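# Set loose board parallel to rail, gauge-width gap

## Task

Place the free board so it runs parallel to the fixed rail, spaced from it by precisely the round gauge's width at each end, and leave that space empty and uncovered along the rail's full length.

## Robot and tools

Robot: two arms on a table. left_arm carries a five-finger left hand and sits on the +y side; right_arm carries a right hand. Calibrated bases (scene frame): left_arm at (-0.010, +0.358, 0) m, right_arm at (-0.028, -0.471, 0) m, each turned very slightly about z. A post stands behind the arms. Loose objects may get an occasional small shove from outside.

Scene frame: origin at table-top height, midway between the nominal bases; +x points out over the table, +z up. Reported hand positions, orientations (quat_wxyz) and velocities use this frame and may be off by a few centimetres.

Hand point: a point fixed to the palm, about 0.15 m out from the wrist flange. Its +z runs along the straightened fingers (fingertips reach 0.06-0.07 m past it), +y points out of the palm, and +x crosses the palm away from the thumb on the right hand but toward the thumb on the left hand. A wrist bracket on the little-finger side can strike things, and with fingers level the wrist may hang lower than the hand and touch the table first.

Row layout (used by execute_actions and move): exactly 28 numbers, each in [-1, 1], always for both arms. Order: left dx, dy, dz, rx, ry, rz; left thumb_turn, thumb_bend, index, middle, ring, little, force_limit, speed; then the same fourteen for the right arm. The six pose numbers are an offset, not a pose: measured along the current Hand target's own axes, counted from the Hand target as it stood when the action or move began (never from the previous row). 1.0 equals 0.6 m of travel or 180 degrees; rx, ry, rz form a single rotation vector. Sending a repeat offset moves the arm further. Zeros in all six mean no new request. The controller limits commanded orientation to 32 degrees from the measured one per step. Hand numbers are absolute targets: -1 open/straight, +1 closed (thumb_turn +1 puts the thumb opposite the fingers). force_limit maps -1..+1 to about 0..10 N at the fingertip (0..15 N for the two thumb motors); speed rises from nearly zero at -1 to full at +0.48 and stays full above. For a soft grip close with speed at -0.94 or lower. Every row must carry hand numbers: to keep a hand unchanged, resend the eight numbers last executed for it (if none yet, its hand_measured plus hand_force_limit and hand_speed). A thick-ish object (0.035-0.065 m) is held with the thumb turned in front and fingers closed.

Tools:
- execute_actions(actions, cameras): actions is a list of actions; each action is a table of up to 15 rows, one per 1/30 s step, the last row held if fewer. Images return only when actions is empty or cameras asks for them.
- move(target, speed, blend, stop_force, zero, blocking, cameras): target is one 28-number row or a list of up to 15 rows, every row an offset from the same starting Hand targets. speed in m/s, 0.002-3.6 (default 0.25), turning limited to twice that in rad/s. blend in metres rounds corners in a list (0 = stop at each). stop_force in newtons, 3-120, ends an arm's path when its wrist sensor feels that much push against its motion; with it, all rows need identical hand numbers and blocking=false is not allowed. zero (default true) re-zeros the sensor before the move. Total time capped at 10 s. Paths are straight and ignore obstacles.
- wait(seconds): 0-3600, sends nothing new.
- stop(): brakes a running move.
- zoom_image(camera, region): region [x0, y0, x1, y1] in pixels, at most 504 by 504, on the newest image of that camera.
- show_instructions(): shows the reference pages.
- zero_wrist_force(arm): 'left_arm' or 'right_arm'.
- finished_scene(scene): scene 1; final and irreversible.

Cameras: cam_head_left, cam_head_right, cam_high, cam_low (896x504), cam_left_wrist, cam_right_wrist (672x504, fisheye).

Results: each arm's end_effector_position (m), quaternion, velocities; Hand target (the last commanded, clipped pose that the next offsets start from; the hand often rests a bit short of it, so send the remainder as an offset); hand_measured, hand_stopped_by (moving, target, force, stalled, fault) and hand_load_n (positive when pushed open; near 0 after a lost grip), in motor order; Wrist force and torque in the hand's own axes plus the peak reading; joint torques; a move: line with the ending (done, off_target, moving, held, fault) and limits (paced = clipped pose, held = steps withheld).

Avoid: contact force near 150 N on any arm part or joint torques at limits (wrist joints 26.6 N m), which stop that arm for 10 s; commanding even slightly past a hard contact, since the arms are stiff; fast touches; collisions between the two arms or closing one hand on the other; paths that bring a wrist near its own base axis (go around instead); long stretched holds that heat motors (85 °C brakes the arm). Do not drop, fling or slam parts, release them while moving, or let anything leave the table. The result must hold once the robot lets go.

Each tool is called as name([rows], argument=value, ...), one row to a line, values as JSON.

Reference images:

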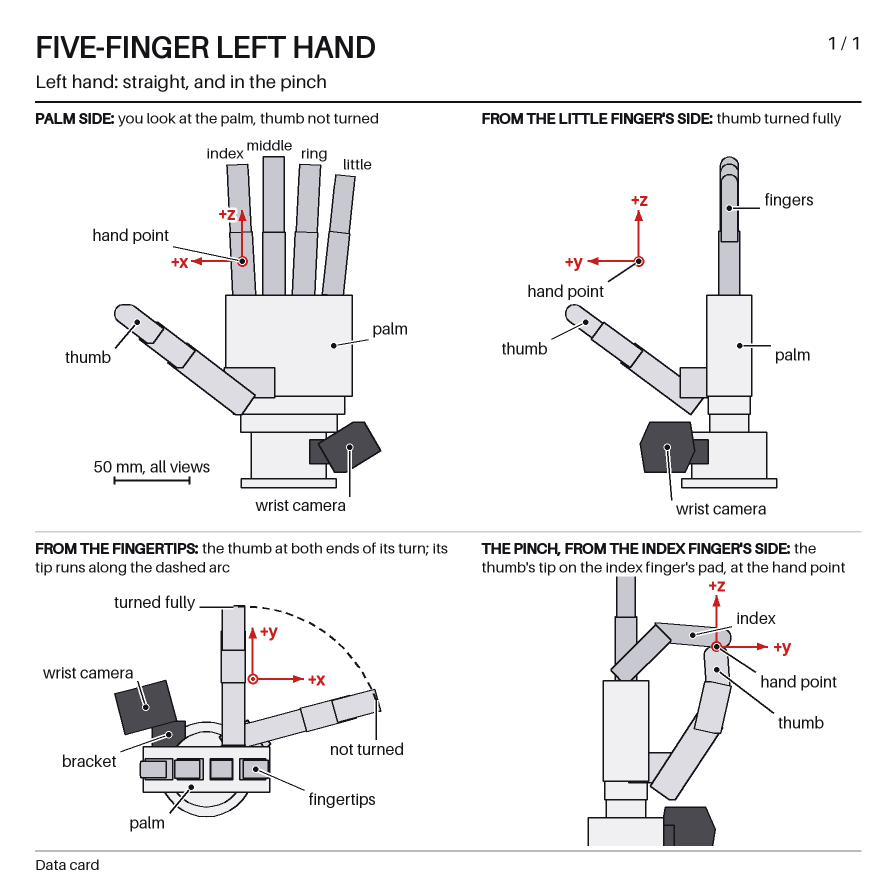

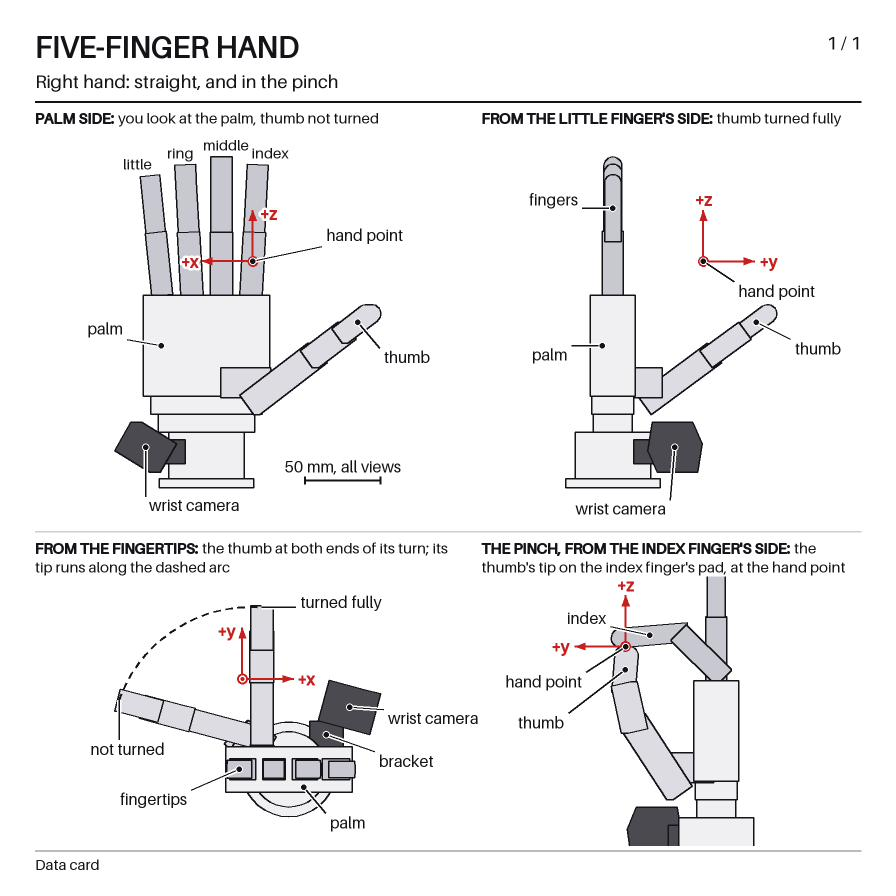

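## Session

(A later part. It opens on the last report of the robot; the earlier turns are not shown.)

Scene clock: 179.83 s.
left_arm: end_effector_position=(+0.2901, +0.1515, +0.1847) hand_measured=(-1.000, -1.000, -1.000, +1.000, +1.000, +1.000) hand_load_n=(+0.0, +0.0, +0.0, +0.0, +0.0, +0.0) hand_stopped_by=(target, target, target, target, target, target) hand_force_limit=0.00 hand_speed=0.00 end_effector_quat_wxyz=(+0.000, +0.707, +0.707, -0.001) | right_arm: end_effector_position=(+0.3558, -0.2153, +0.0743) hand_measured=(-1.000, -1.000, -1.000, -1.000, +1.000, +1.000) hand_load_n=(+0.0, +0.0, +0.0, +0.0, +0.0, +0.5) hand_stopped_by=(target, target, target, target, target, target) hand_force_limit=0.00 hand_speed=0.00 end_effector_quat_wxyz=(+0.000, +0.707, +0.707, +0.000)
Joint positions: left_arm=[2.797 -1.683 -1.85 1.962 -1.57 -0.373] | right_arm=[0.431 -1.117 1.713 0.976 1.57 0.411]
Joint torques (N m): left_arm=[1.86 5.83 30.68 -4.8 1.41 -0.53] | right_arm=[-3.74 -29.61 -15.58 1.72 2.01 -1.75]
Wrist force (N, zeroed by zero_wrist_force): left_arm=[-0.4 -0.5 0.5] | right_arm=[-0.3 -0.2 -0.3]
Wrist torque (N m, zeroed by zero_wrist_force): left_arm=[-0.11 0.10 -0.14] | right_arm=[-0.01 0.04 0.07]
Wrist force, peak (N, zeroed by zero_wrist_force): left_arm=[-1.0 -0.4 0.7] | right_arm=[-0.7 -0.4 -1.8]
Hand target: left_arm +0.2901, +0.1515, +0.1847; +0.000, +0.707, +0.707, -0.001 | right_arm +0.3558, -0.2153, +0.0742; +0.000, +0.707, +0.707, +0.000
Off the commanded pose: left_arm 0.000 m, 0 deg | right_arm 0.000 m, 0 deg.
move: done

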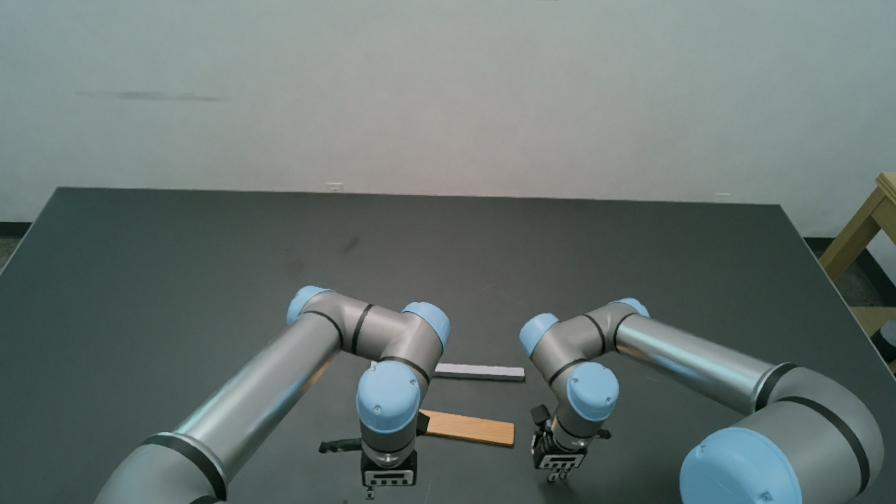

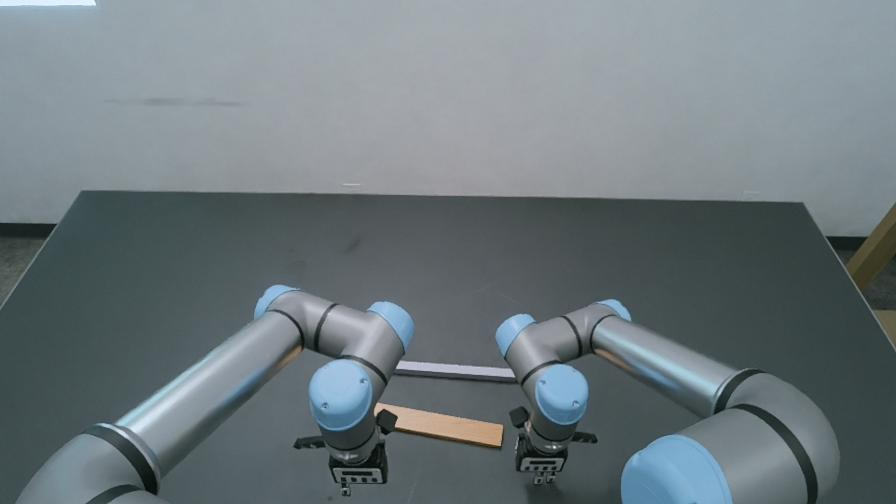

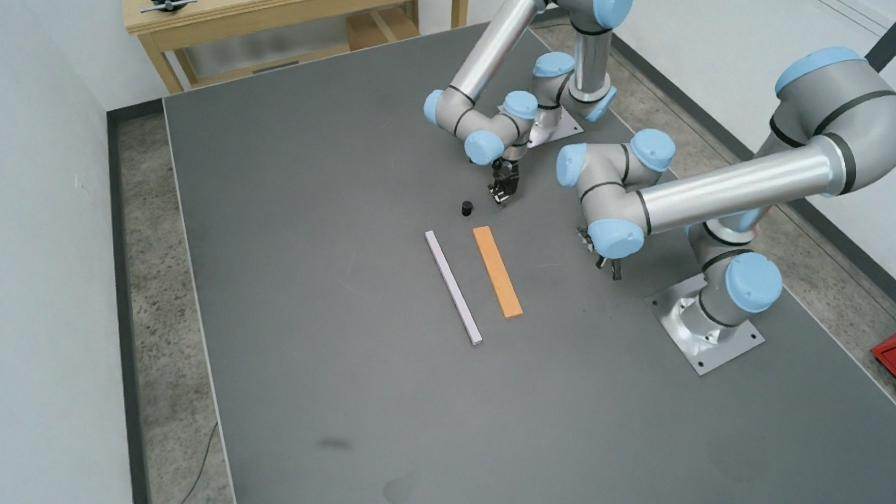

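move(target=[0,0,0,0,0,0,-1,-1,-1,1,1,1,0,0,0.005,0.2,0,0,0,0,-1,-1,-1,-1,1,1,0,0], speed=0.05, cameras=["cam_head_left","cam_head_right","cam_high","cam_low"])

zoom_image(camera="cam_high", region=[400, 150, 520, 250])

zoom_image(camera="cam_low", region=[260, 180, 480, 260])

Scene clock: 193.63 s.
left_arm: end_effector_position=(+0.2901, +0.1515, +0.1847) hand_measured=(-1.000, -1.000, -1.000, +1.000, +1.000, +1.000) hand_load_n=(+0.0, +0.0, +0.0, +0.0, +0.0, +0.0) hand_stopped_by=(target, target, target, target, target, target) hand_force_limit=0.00 hand_speed=0.00 end_effector_quat_wxyz=(+0.000, +0.707, +0.707, -0.001) | right_arm: end_effector_position=(+0.4758, -0.2123, +0.0740) hand_measured=(-1.000, -1.000, -1.000, -1.000, +1.000, +1.000) hand_load_n=(+0.0, +0.0, -0.5, +0.0, +0.0, +0.0) hand_stopped_by=(target, target, target, target, target, target) hand_force_limit=0.00 hand_speed=0.00 end_effector_quat_wxyz=(+0.000, +0.707, +0.707, +0.000)
Joint positions: left_arm=[2.797 -1.683 -1.85 1.962 -1.57 -0.373] | right_arm=[0.343 -0.91 1.369 1.112 1.57 0.323]
Joint torques (N m): left_arm=[-4.3 7.33 30.15 -4.91 1.43 -0.54] | right_arm=[4.9 -60.19 -11.99 -0.28 2.22 2.41]
Wrist force (N, zeroed by zero_wrist_force): left_arm=[-0.6 -0.3 0.6] | right_arm=[-0.2 1.1 -0.1]
Wrist torque (N m, zeroed by zero_wrist_force): left_arm=[-0.09 0.14 -0.15] | right_arm=[0.22 0.03 0.09]
Wrist force, peak (N, zeroed by zero_wrist_force): left_arm=[-0.7 -0.2 1.1] | right_arm=[-0.8 -5.3 -3.3]
Hand target: left_arm +0.2901, +0.1515, +0.1847; +0.000, +0.707, +0.707, -0.001 | right_arm +0.4758, -0.2123, +0.0741; +0.000, +0.707, +0.707, +0.000
Off the commanded pose: left_arm 0.000 m, 0 deg | right_arm 0.000 m, 0 deg.
move: done

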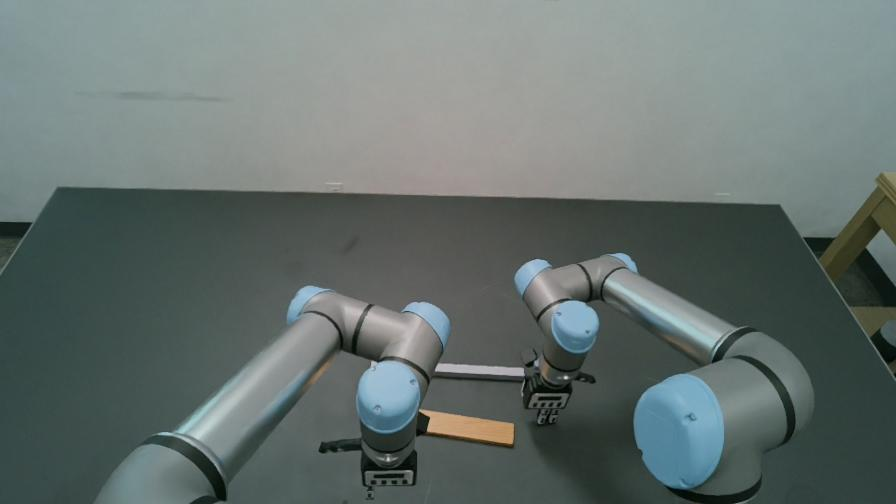

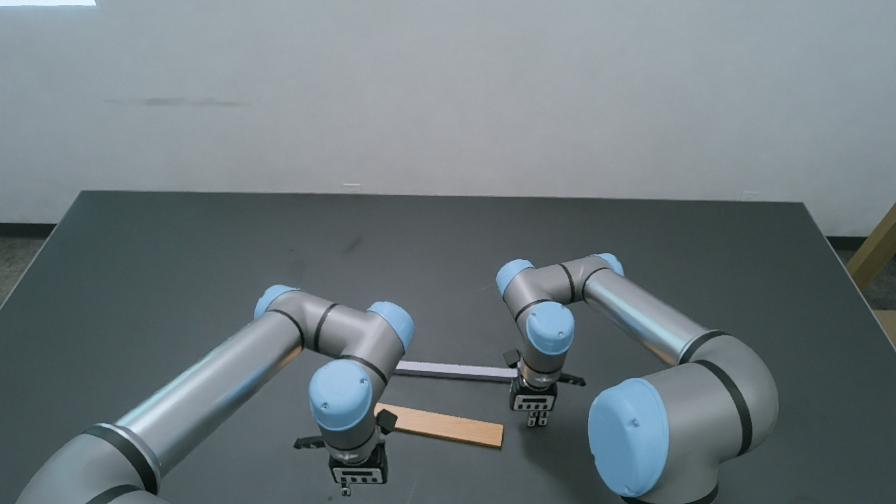

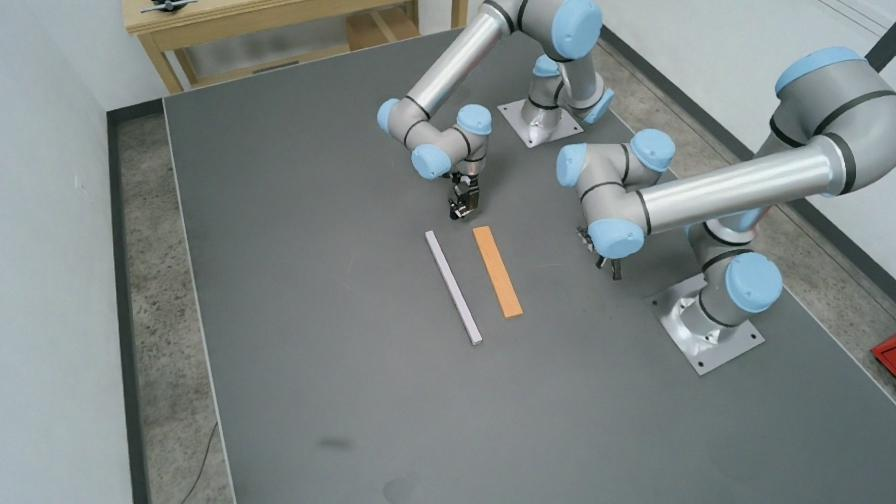

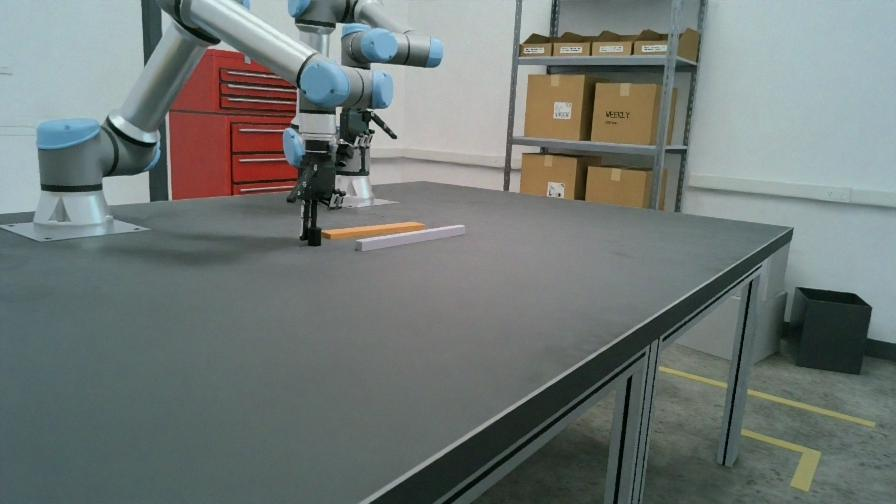

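Scaled by 4.200.

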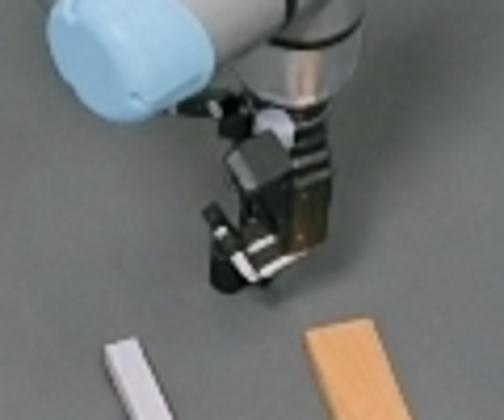

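Scaled by 2.291.

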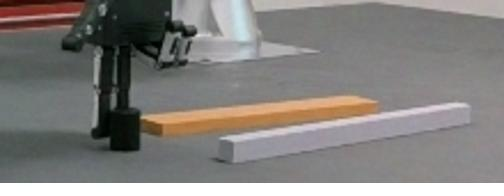

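move(target=[0,0,0,0,0,0,-1,-1,-1,1,1,1,0,0,0,0.08,0,0,0,0,-1,-1,-1,-1,1,1,0,0], speed=0.05, cameras=["cam_head_left","cam_high","cam_low"])

zoom_image(camera="cam_high", region=[380, 150, 500, 250])

zoom_image(camera="cam_low", region=[260, 180, 480, 260])

zoom_image(camera="cam_head_left", region=[480, 330, 600, 450])

Scene clock: 203.13 s.
left_arm: end_effector_position=(+0.2901, +0.1515, +0.1847) hand_measured=(-1.000, -1.000, -1.000, +1.000, +1.000, +1.000) hand_load_n=(+0.0, +0.0, +0.0, +0.0, +0.0, +0.5) hand_stopped_by=(target, target, target, target, target, target) hand_force_limit=0.00 hand_speed=0.00 end_effector_quat_wxyz=(+0.000, +0.707, +0.707, -0.001) | right_arm: end_effector_position=(+0.5238, -0.2123, +0.0740) hand_measured=(-1.000, -1.000, -1.000, -1.000, +1.000, +1.000) hand_load_n=(+0.0, -0.5, +0.0, +0.0, +0.0, +0.0) hand_stopped_by=(target, target, target, target, target, target) hand_force_limit=0.00 hand_speed=0.00 end_effector_quat_wxyz=(+0.000, +0.707, +0.707, +0.000)
Joint positions: left_arm=[2.797 -1.683 -1.85 1.962 -1.57 -0.373] | right_arm=[0.316 -0.816 1.202 1.185 1.57 0.296]
Joint torques (N m): left_arm=[-2.68 6.5 29.45 -4.78 1.58 -0.59] | right_arm=[5 -63.86 -14.4 -0.17 1.64 2.3]
Wrist force (N, zeroed by zero_wrist_force): left_arm=[-0.7 -0.9 0.7] | right_arm=[-0.4 0.4 -0.3]
Wrist torque (N m, zeroed by zero_wrist_force): left_arm=[-0.19 0.15 -0.14] | right_arm=[0.15 0.07 0.04]
Wrist force, peak (N, zeroed by zero_wrist_force): left_arm=[-0.7 -0.9 0.7] | right_arm=[-0.7 -5.5 -3.4]
Hand target: left_arm +0.2901, +0.1515, +0.1847; +0.000, +0.707, +0.707, -0.001 | right_arm +0.5238, -0.2122, +0.0741; +0.000, +0.707, +0.707, +0.000
Off the commanded pose: left_arm 0.000 m, 0 deg | right_arm 0.000 m, 0 deg.
move: done

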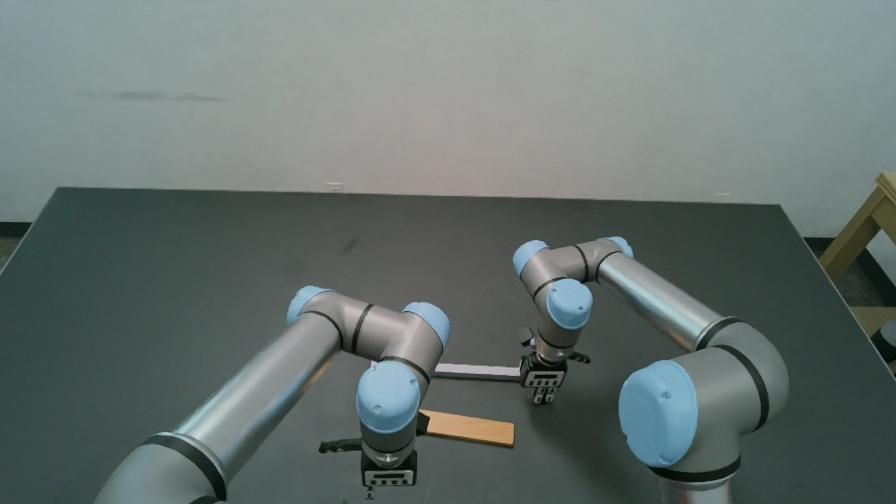

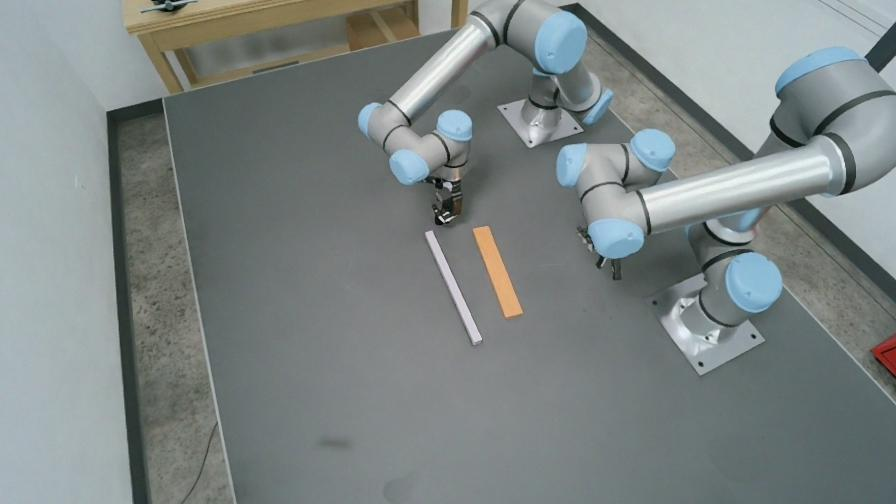

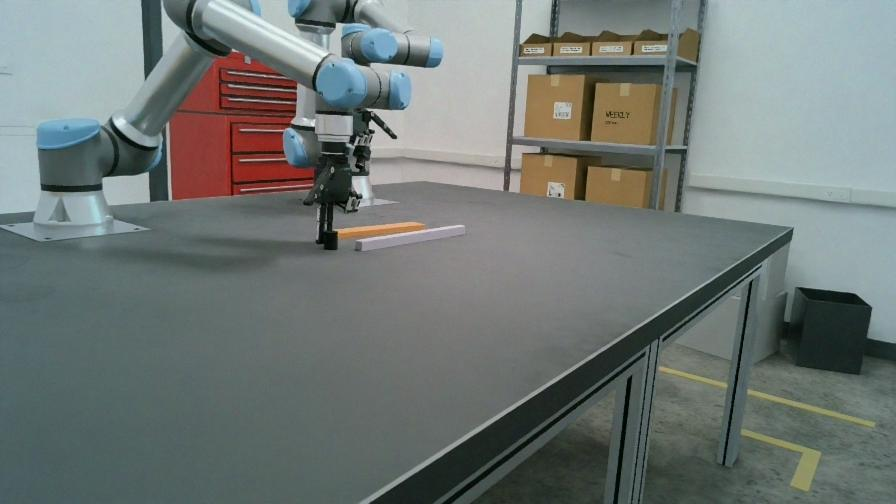

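Scaled by 4.200.

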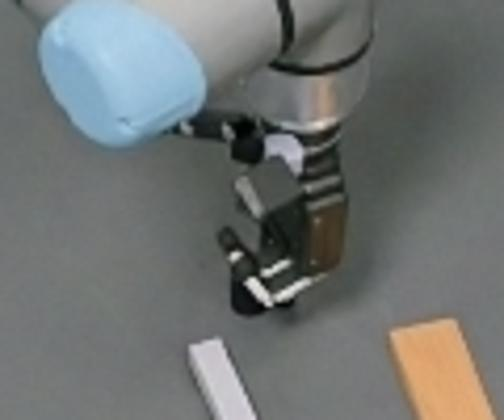

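Scaled by 2.291.

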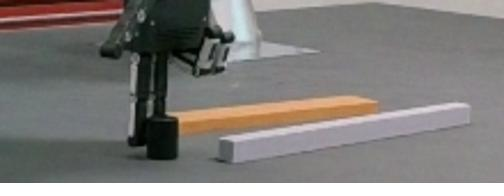

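Scaled by 4.200.

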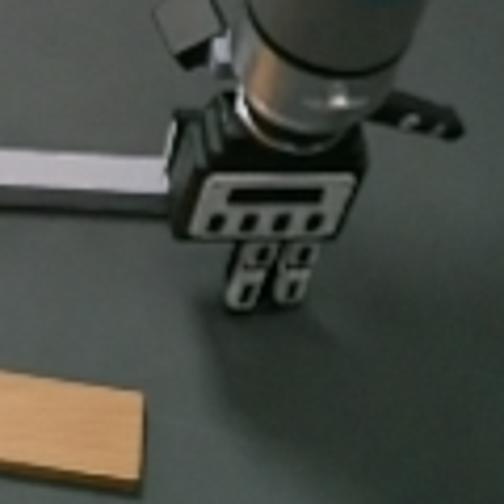

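move([
  [0,0,0,0,0,0,-1,-1,-1,1,1,1,0,0,0,-0.0333,0,0,0,0,-1,-1,-1,-1,1,1,0,0],
  [0,0,0,0,0,0,-1,-1,-1,1,1,1,0,0,0,-0.0333,-0.15,0,0,0,-1,-1,-1,-1,1,1,0,0],
  [0,0,0,0,0,0,-1,-1,-1,1,1,1,0,0,0.0487,-0.0463,-0.15,0,0,-0.5,-1,-1,-1,-1,1,1,0,0],
  [0,0,0,0,0,0,-1,-1,-1,1,1,1,0,0,0.0487,-0.0463,0,0,0,-0.5,-1,-1,-1,-1,1,1,0,0],
], speed=[0.1,0.25,0.5,0.15], blend=[0.005,0.01,0.005,0], cameras=["cam_head_left","cam_head_right","cam_high","cam_low"])

zoom_image(camera="cam_high", region=[380, 150, 500, 250])

zoom_image(camera="cam_low", region=[260, 180, 480, 260])

zoom_image(camera="cam_head_right", region=[480, 330, 600, 450])

Scene clock: 223.50 s.
left_arm: end_effector_position=(+0.2901, +0.1515, +0.1847) hand_measured=(-1.000, -1.000, -1.000, +1.000, +1.000, +1.000) hand_load_n=(+0.0, +0.0, +0.0, +0.0, +0.0, +0.0) hand_stopped_by=(target, target, target, target, target, target) hand_force_limit=0.00 hand_speed=0.00 end_effector_quat_wxyz=(+0.000, +0.707, +0.707, -0.001) | right_arm: end_effector_position=(+0.4960, -0.1831, +0.0741) hand_measured=(-1.000, -1.000, -1.000, -1.000, +1.000, +1.000) hand_load_n=(+0.0, +0.0, +0.0, +0.0, +0.5, +0.0) hand_stopped_by=(target, target, target, target, target, target) hand_force_limit=0.00 hand_speed=0.00 end_effector_quat_wxyz=(+0.000, +0.000, +1.000, +0.000)
Joint positions: left_arm=[2.797 -1.683 -1.85 1.962 -1.57 -0.373] | right_arm=[0.204 -0.879 1.315 1.136 1.571 -1.386]
Joint torques (N m): left_arm=[-4.93 7.03 30.01 -4.75 1.27 -0.6] | right_arm=[3.96 -54.06 -13.83 0.21 0.02 -0.7]
Wrist force (N, zeroed by zero_wrist_force): left_arm=[-0.4 -0.4 0.5] | right_arm=[-0.6 0.8 -0.2]
Wrist torque (N m, zeroed by zero_wrist_force): left_arm=[-0.10 0.10 -0.14] | right_arm=[0.23 0.07 0.02]
Wrist force, peak (N, zeroed by zero_wrist_force): left_arm=[-0.7 -0.4 1.0] | right_arm=[-0.3 -0.5 1.8]
Hand target: left_arm +0.2901, +0.1515, +0.1847; +0.000, +0.707, +0.707, -0.001 | right_arm +0.4960, -0.1830, +0.0741; +0.000, +0.000, +1.000, +0.000
Off the commanded pose: left_arm 0.000 m, 0 deg | right_arm 0.000 m, 0 deg.
move: done

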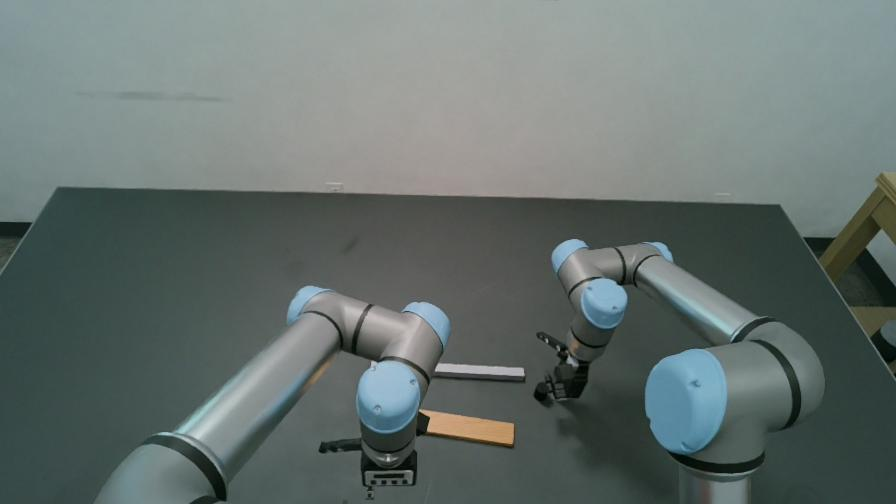

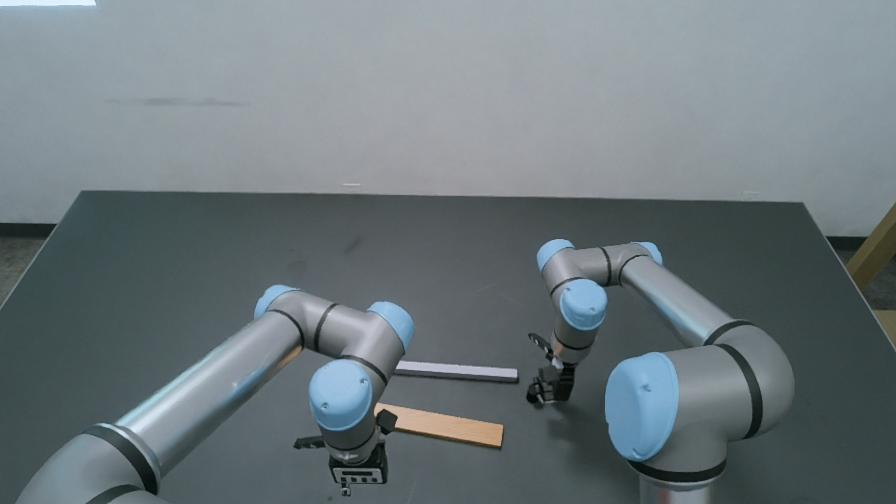

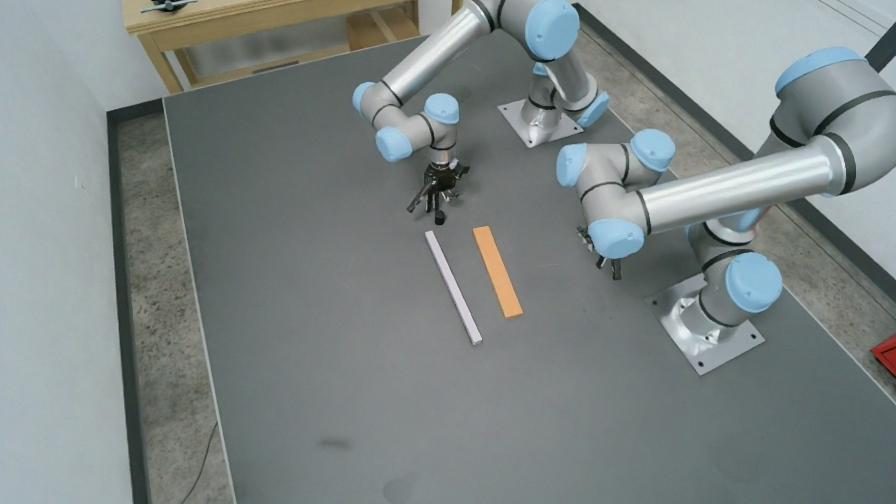

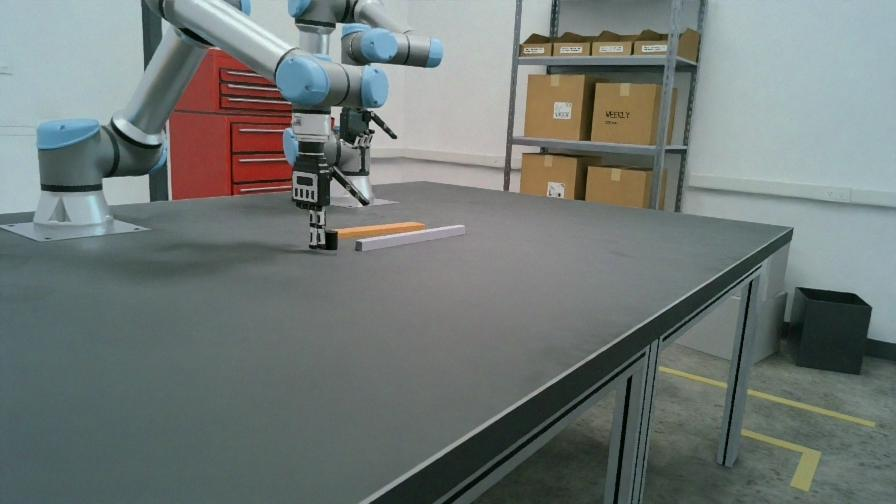

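Scaled by 4.200.

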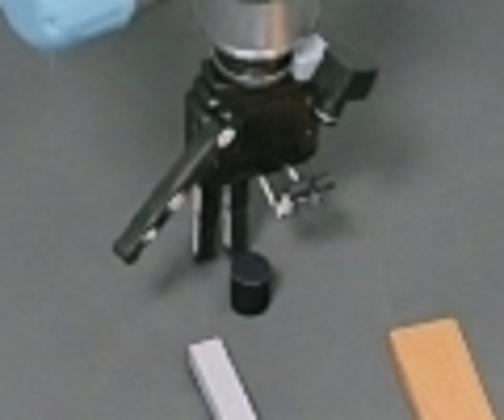

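Scaled by 2.291.

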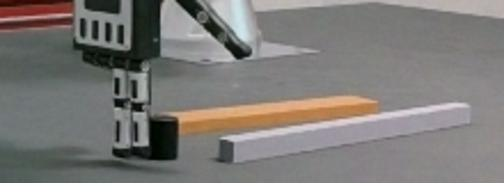

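Scaled by 4.200.

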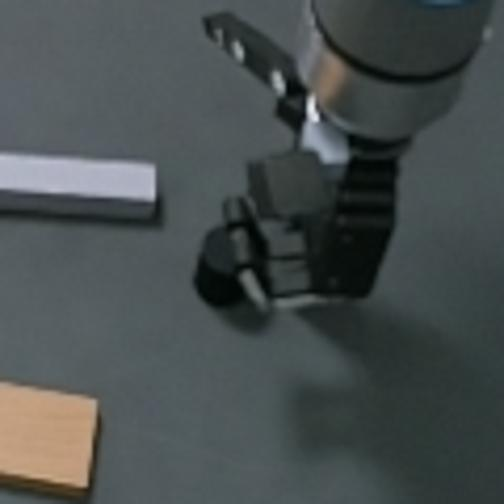

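move([
  [0,0,0,0,0,0,-1,-1,-1,1,1,1,0,0,0.0167,0,0,0,0,0,-1,-1,-1,-1,1,1,0,0],
  [0,0,0,0,0,0,-1,-1,-1,1,1,1,0,0,0.0167,0.1,0,0,0,0,-1,-1,-1,-1,1,1,0,0],
], speed=0.05, cameras=["cam_head_left","cam_head_right","cam_high","cam_low"])

zoom_image(camera="cam_high", region=[400, 170, 520, 270])

zoom_image(camera="cam_low", region=[260, 180, 480, 260])

zoom_image(camera="cam_head_right", region=[450, 330, 570, 450])

Scene clock: 233.80 s.
left_arm: end_effector_position=(+0.2901, +0.1515, +0.1847) hand_measured=(-1.000, -1.000, -1.000, +1.000, +1.000, +1.000) hand_load_n=(+0.0, +0.0, +0.0, +0.0, +0.5, +0.0) hand_stopped_by=(target, target, target, target, target, target) hand_force_limit=0.00 hand_speed=0.00 end_effector_quat_wxyz=(+0.000, +0.707, +0.707, -0.001) | right_arm: end_effector_position=(+0.4859, -0.1230, +0.0740) hand_measured=(-1.000, -1.000, -1.000, -1.000, +1.000, +1.000) hand_load_n=(+0.0, -0.5, +0.0, +0.0, +0.0, +0.0) hand_stopped_by=(target, target, target, target, target, target) hand_force_limit=0.00 hand_speed=0.00 end_effector_quat_wxyz=(+0.000, +0.000, +1.000, +0.000)
Joint positions: left_arm=[2.797 -1.683 -1.85 1.962 -1.57 -0.373] | right_arm=[0.317 -0.835 1.237 1.17 1.57 -1.273]
Joint torques (N m): left_arm=[-4 6.67 30.71 -4.74 1.15 -0.42] | right_arm=[-6.38 -64 -4.06 -0.35 -0.97 -1.98]
Wrist force (N, zeroed by zero_wrist_force): left_arm=[-0.9 -0.2 0.8] | right_arm=[-0.3 0.5 -0.1]
Wrist torque (N m, zeroed by zero_wrist_force): left_arm=[-0.09 0.19 -0.17] | right_arm=[0.18 0.00 0.06]
Wrist force, peak (N, zeroed by zero_wrist_force): left_arm=[-0.7 -0.9 0.7] | right_arm=[-0.5 -5.0 -3.0]
Hand target: left_arm +0.2901, +0.1515, +0.1847; +0.000, +0.707, +0.707, -0.001 | right_arm +0.4860, -0.1230, +0.0741; +0.000, +0.000, +1.000, +0.000
Off the commanded pose: left_arm 0.000 m, 0 deg | right_arm 0.000 m, 0 deg.
move: done

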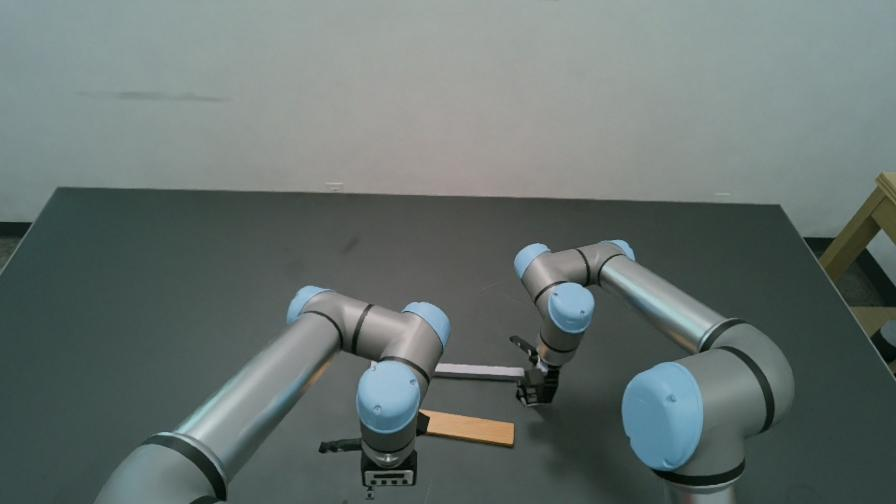

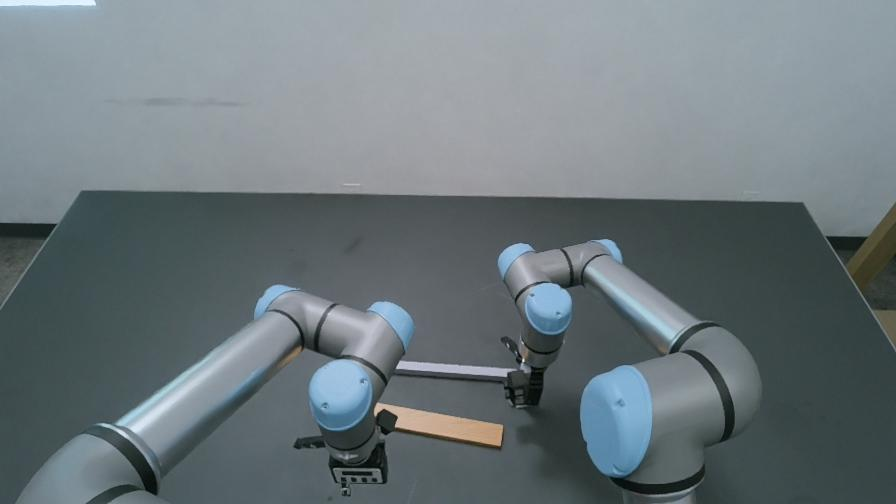

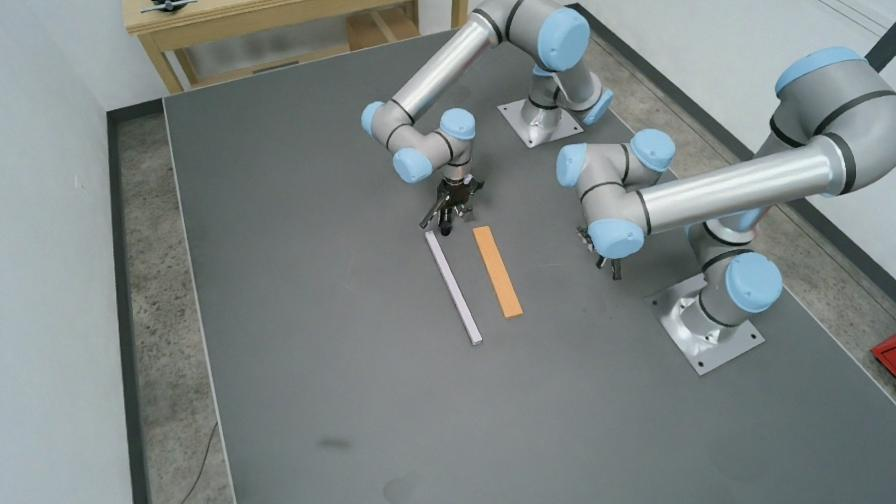

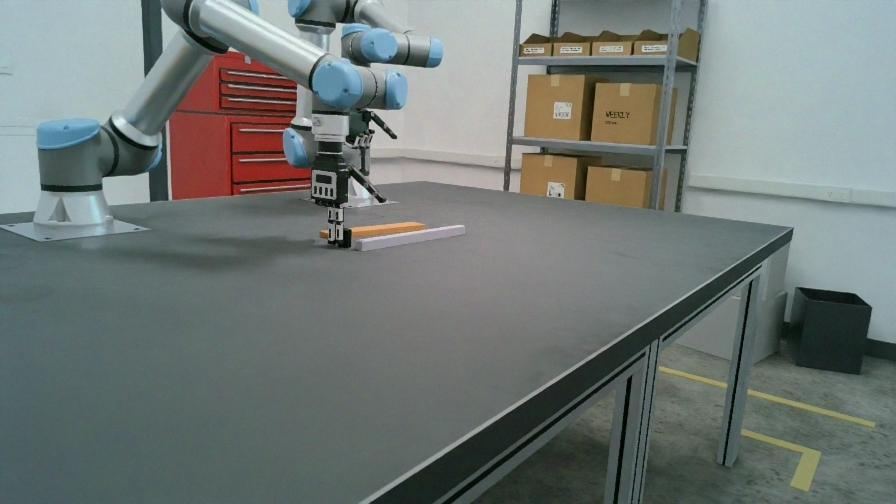

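Scaled by 4.200.

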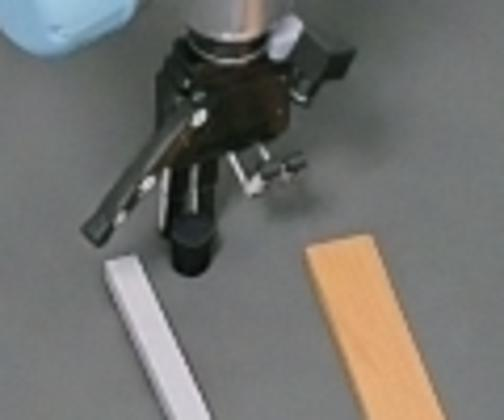

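Scaled by 2.291.

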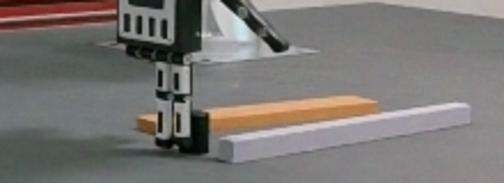

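Scaled by 4.200.

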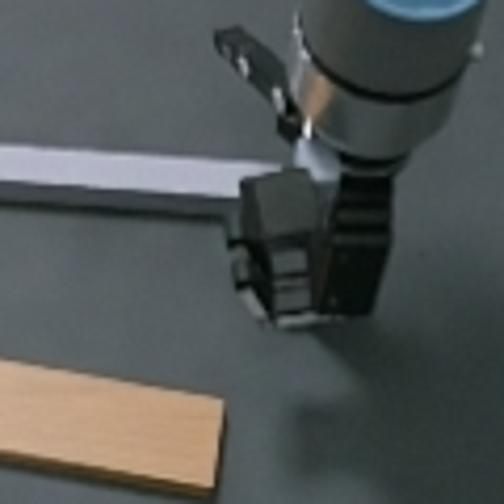

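move(target=[0,0,0,0,0,0,-1,-1,-1,1,1,1,0,0,0,0.075,0,0,0,0,-1,-1,-1,-1,1,1,0,0], speed=0.05, cameras=["cam_head_left","cam_head_right","cam_high","cam_low"])

zoom_image(camera="cam_high", region=[400, 170, 520, 270])

zoom_image(camera="cam_low", region=[260, 180, 480, 260])

zoom_image(camera="cam_head_right", region=[430, 330, 550, 450])

Scene clock: 240.17 s.
left_arm: end_effector_position=(+0.2901, +0.1515, +0.1847) hand_measured=(-1.000, -1.000, -1.000, +1.000, +1.000, +1.000) hand_load_n=(+0.0, +0.0, +0.0, +0.0, +0.0, +0.0) hand_stopped_by=(target, target, target, target, target, target) hand_force_limit=0.00 hand_speed=0.00 end_effector_quat_wxyz=(+0.000, +0.707, +0.707, -0.001) | right_arm: end_effector_position=(+0.4859, -0.0780, +0.0740) hand_measured=(-1.000, -1.000, -1.000, -1.000, +1.000, +1.000) hand_load_n=(+0.0, +0.0, +0.0, +0.0, +0.0, +0.0) hand_stopped_by=(target, target, target, target, target, target) hand_force_limit=0.00 hand_speed=0.00 end_effector_quat_wxyz=(+0.000, +0.000, +1.000, +0.000) end_effector_velocity=(+0.000, -0.001, +0.000) end_effector_angular_velocity=(+0.000, -0.002, +0.002)
Joint positions: left_arm=[2.797 -1.683 -1.85 1.962 -1.57 -0.373] | right_arm=[0.393 -0.776 1.13 1.217 1.57 -1.197]
Joint velocities: left_arm=[within noise] | right_arm=[-0.002 -0.002 0.005 -0.005 0.001 -0.004]
Joint torques (N m): left_arm=[-4.51 6.88 30.37 -4.65 0.94 -0.53] | right_arm=[-7.24 -68.83 -7.72 -0.26 -1.31 -1.76]
Wrist force (N, zeroed by zero_wrist_force): left_arm=[-0.7 -0.6 0.7] | right_arm=[-0.3 0.4 0.0]
Wrist torque (N m, zeroed by zero_wrist_force): left_arm=[-0.13 0.16 -0.14] | right_arm=[0.16 0.00 0.06]
Wrist force, peak (N, zeroed by zero_wrist_force): left_arm=[-0.7 -0.7 0.8] | right_arm=[-1.2 -7.2 -5.3]
Hand target: left_arm +0.2901, +0.1515, +0.1847; +0.000, +0.707, +0.707, -0.001 | right_arm +0.4860, -0.0780, +0.0741; +0.000, +0.000, +1.000, +0.000
Off the commanded pose: left_arm 0.000 m, 0 deg | right_arm 0.000 m, 0 deg.
move: done

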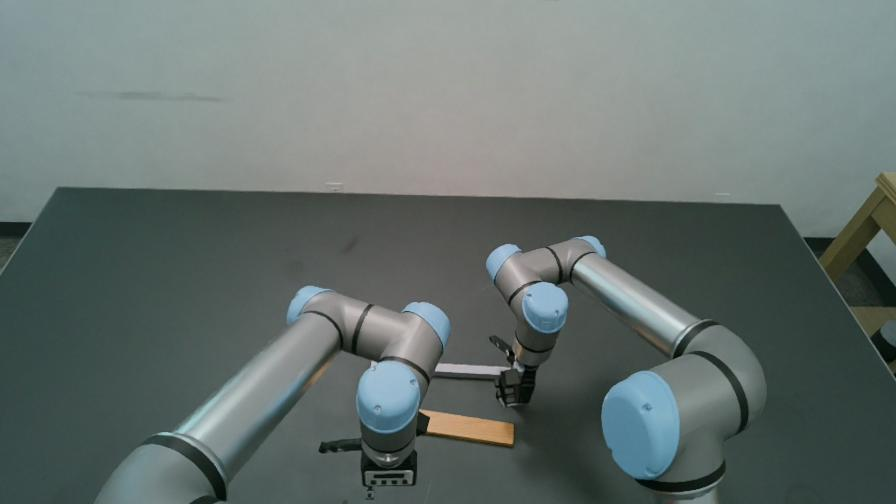

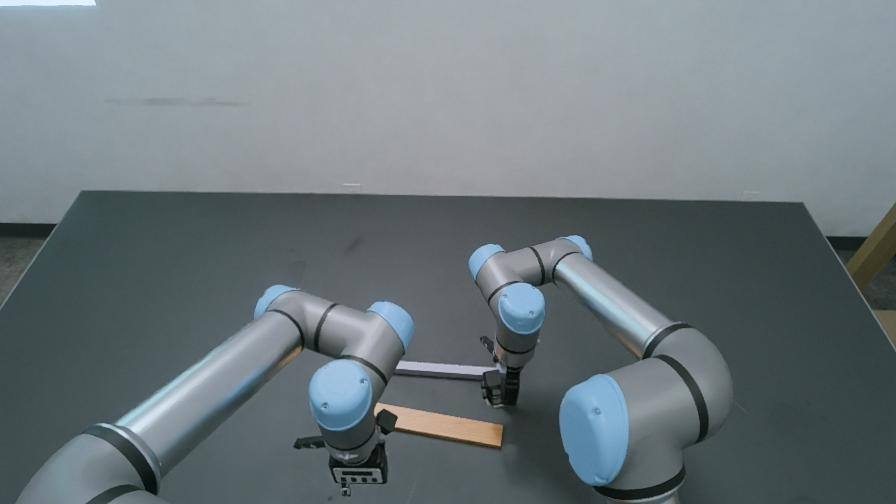

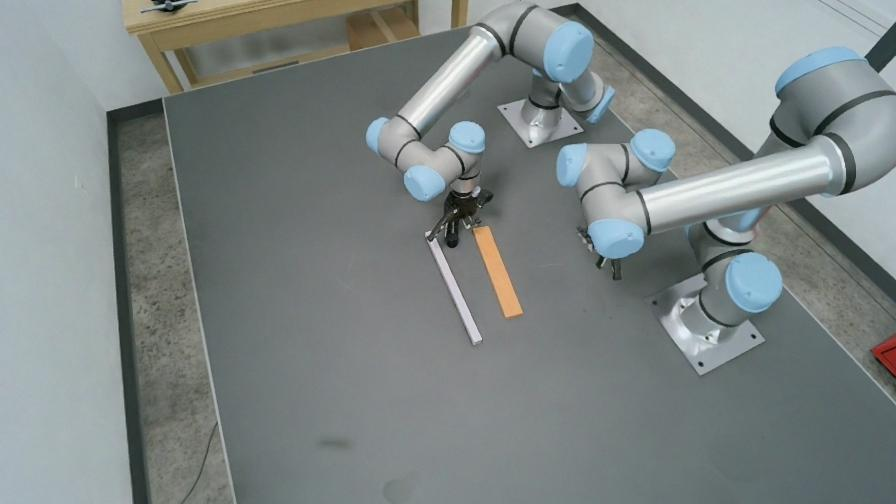

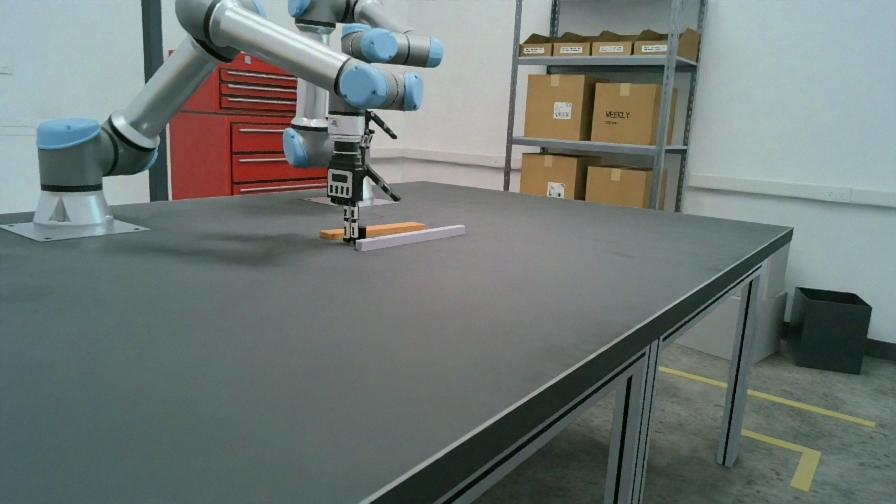

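Scaled by 4.200.

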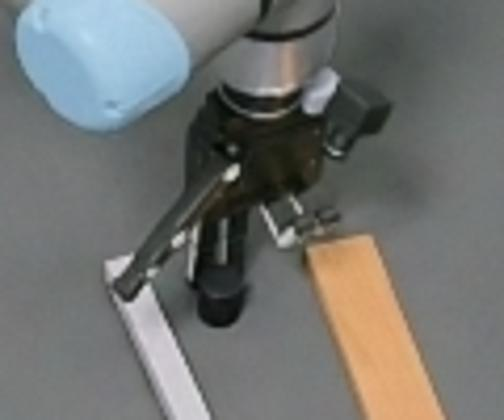

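Scaled by 2.291.

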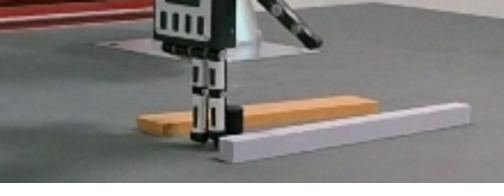

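Scaled by 4.200.

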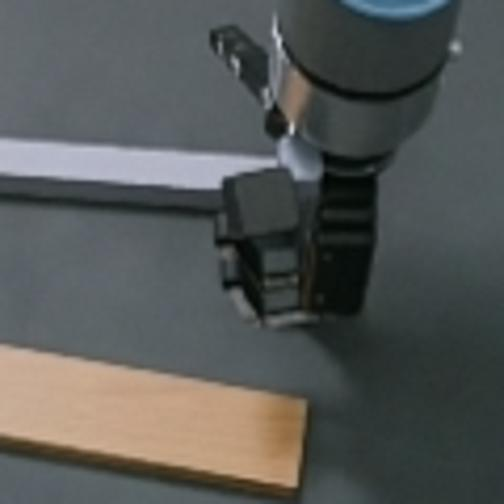

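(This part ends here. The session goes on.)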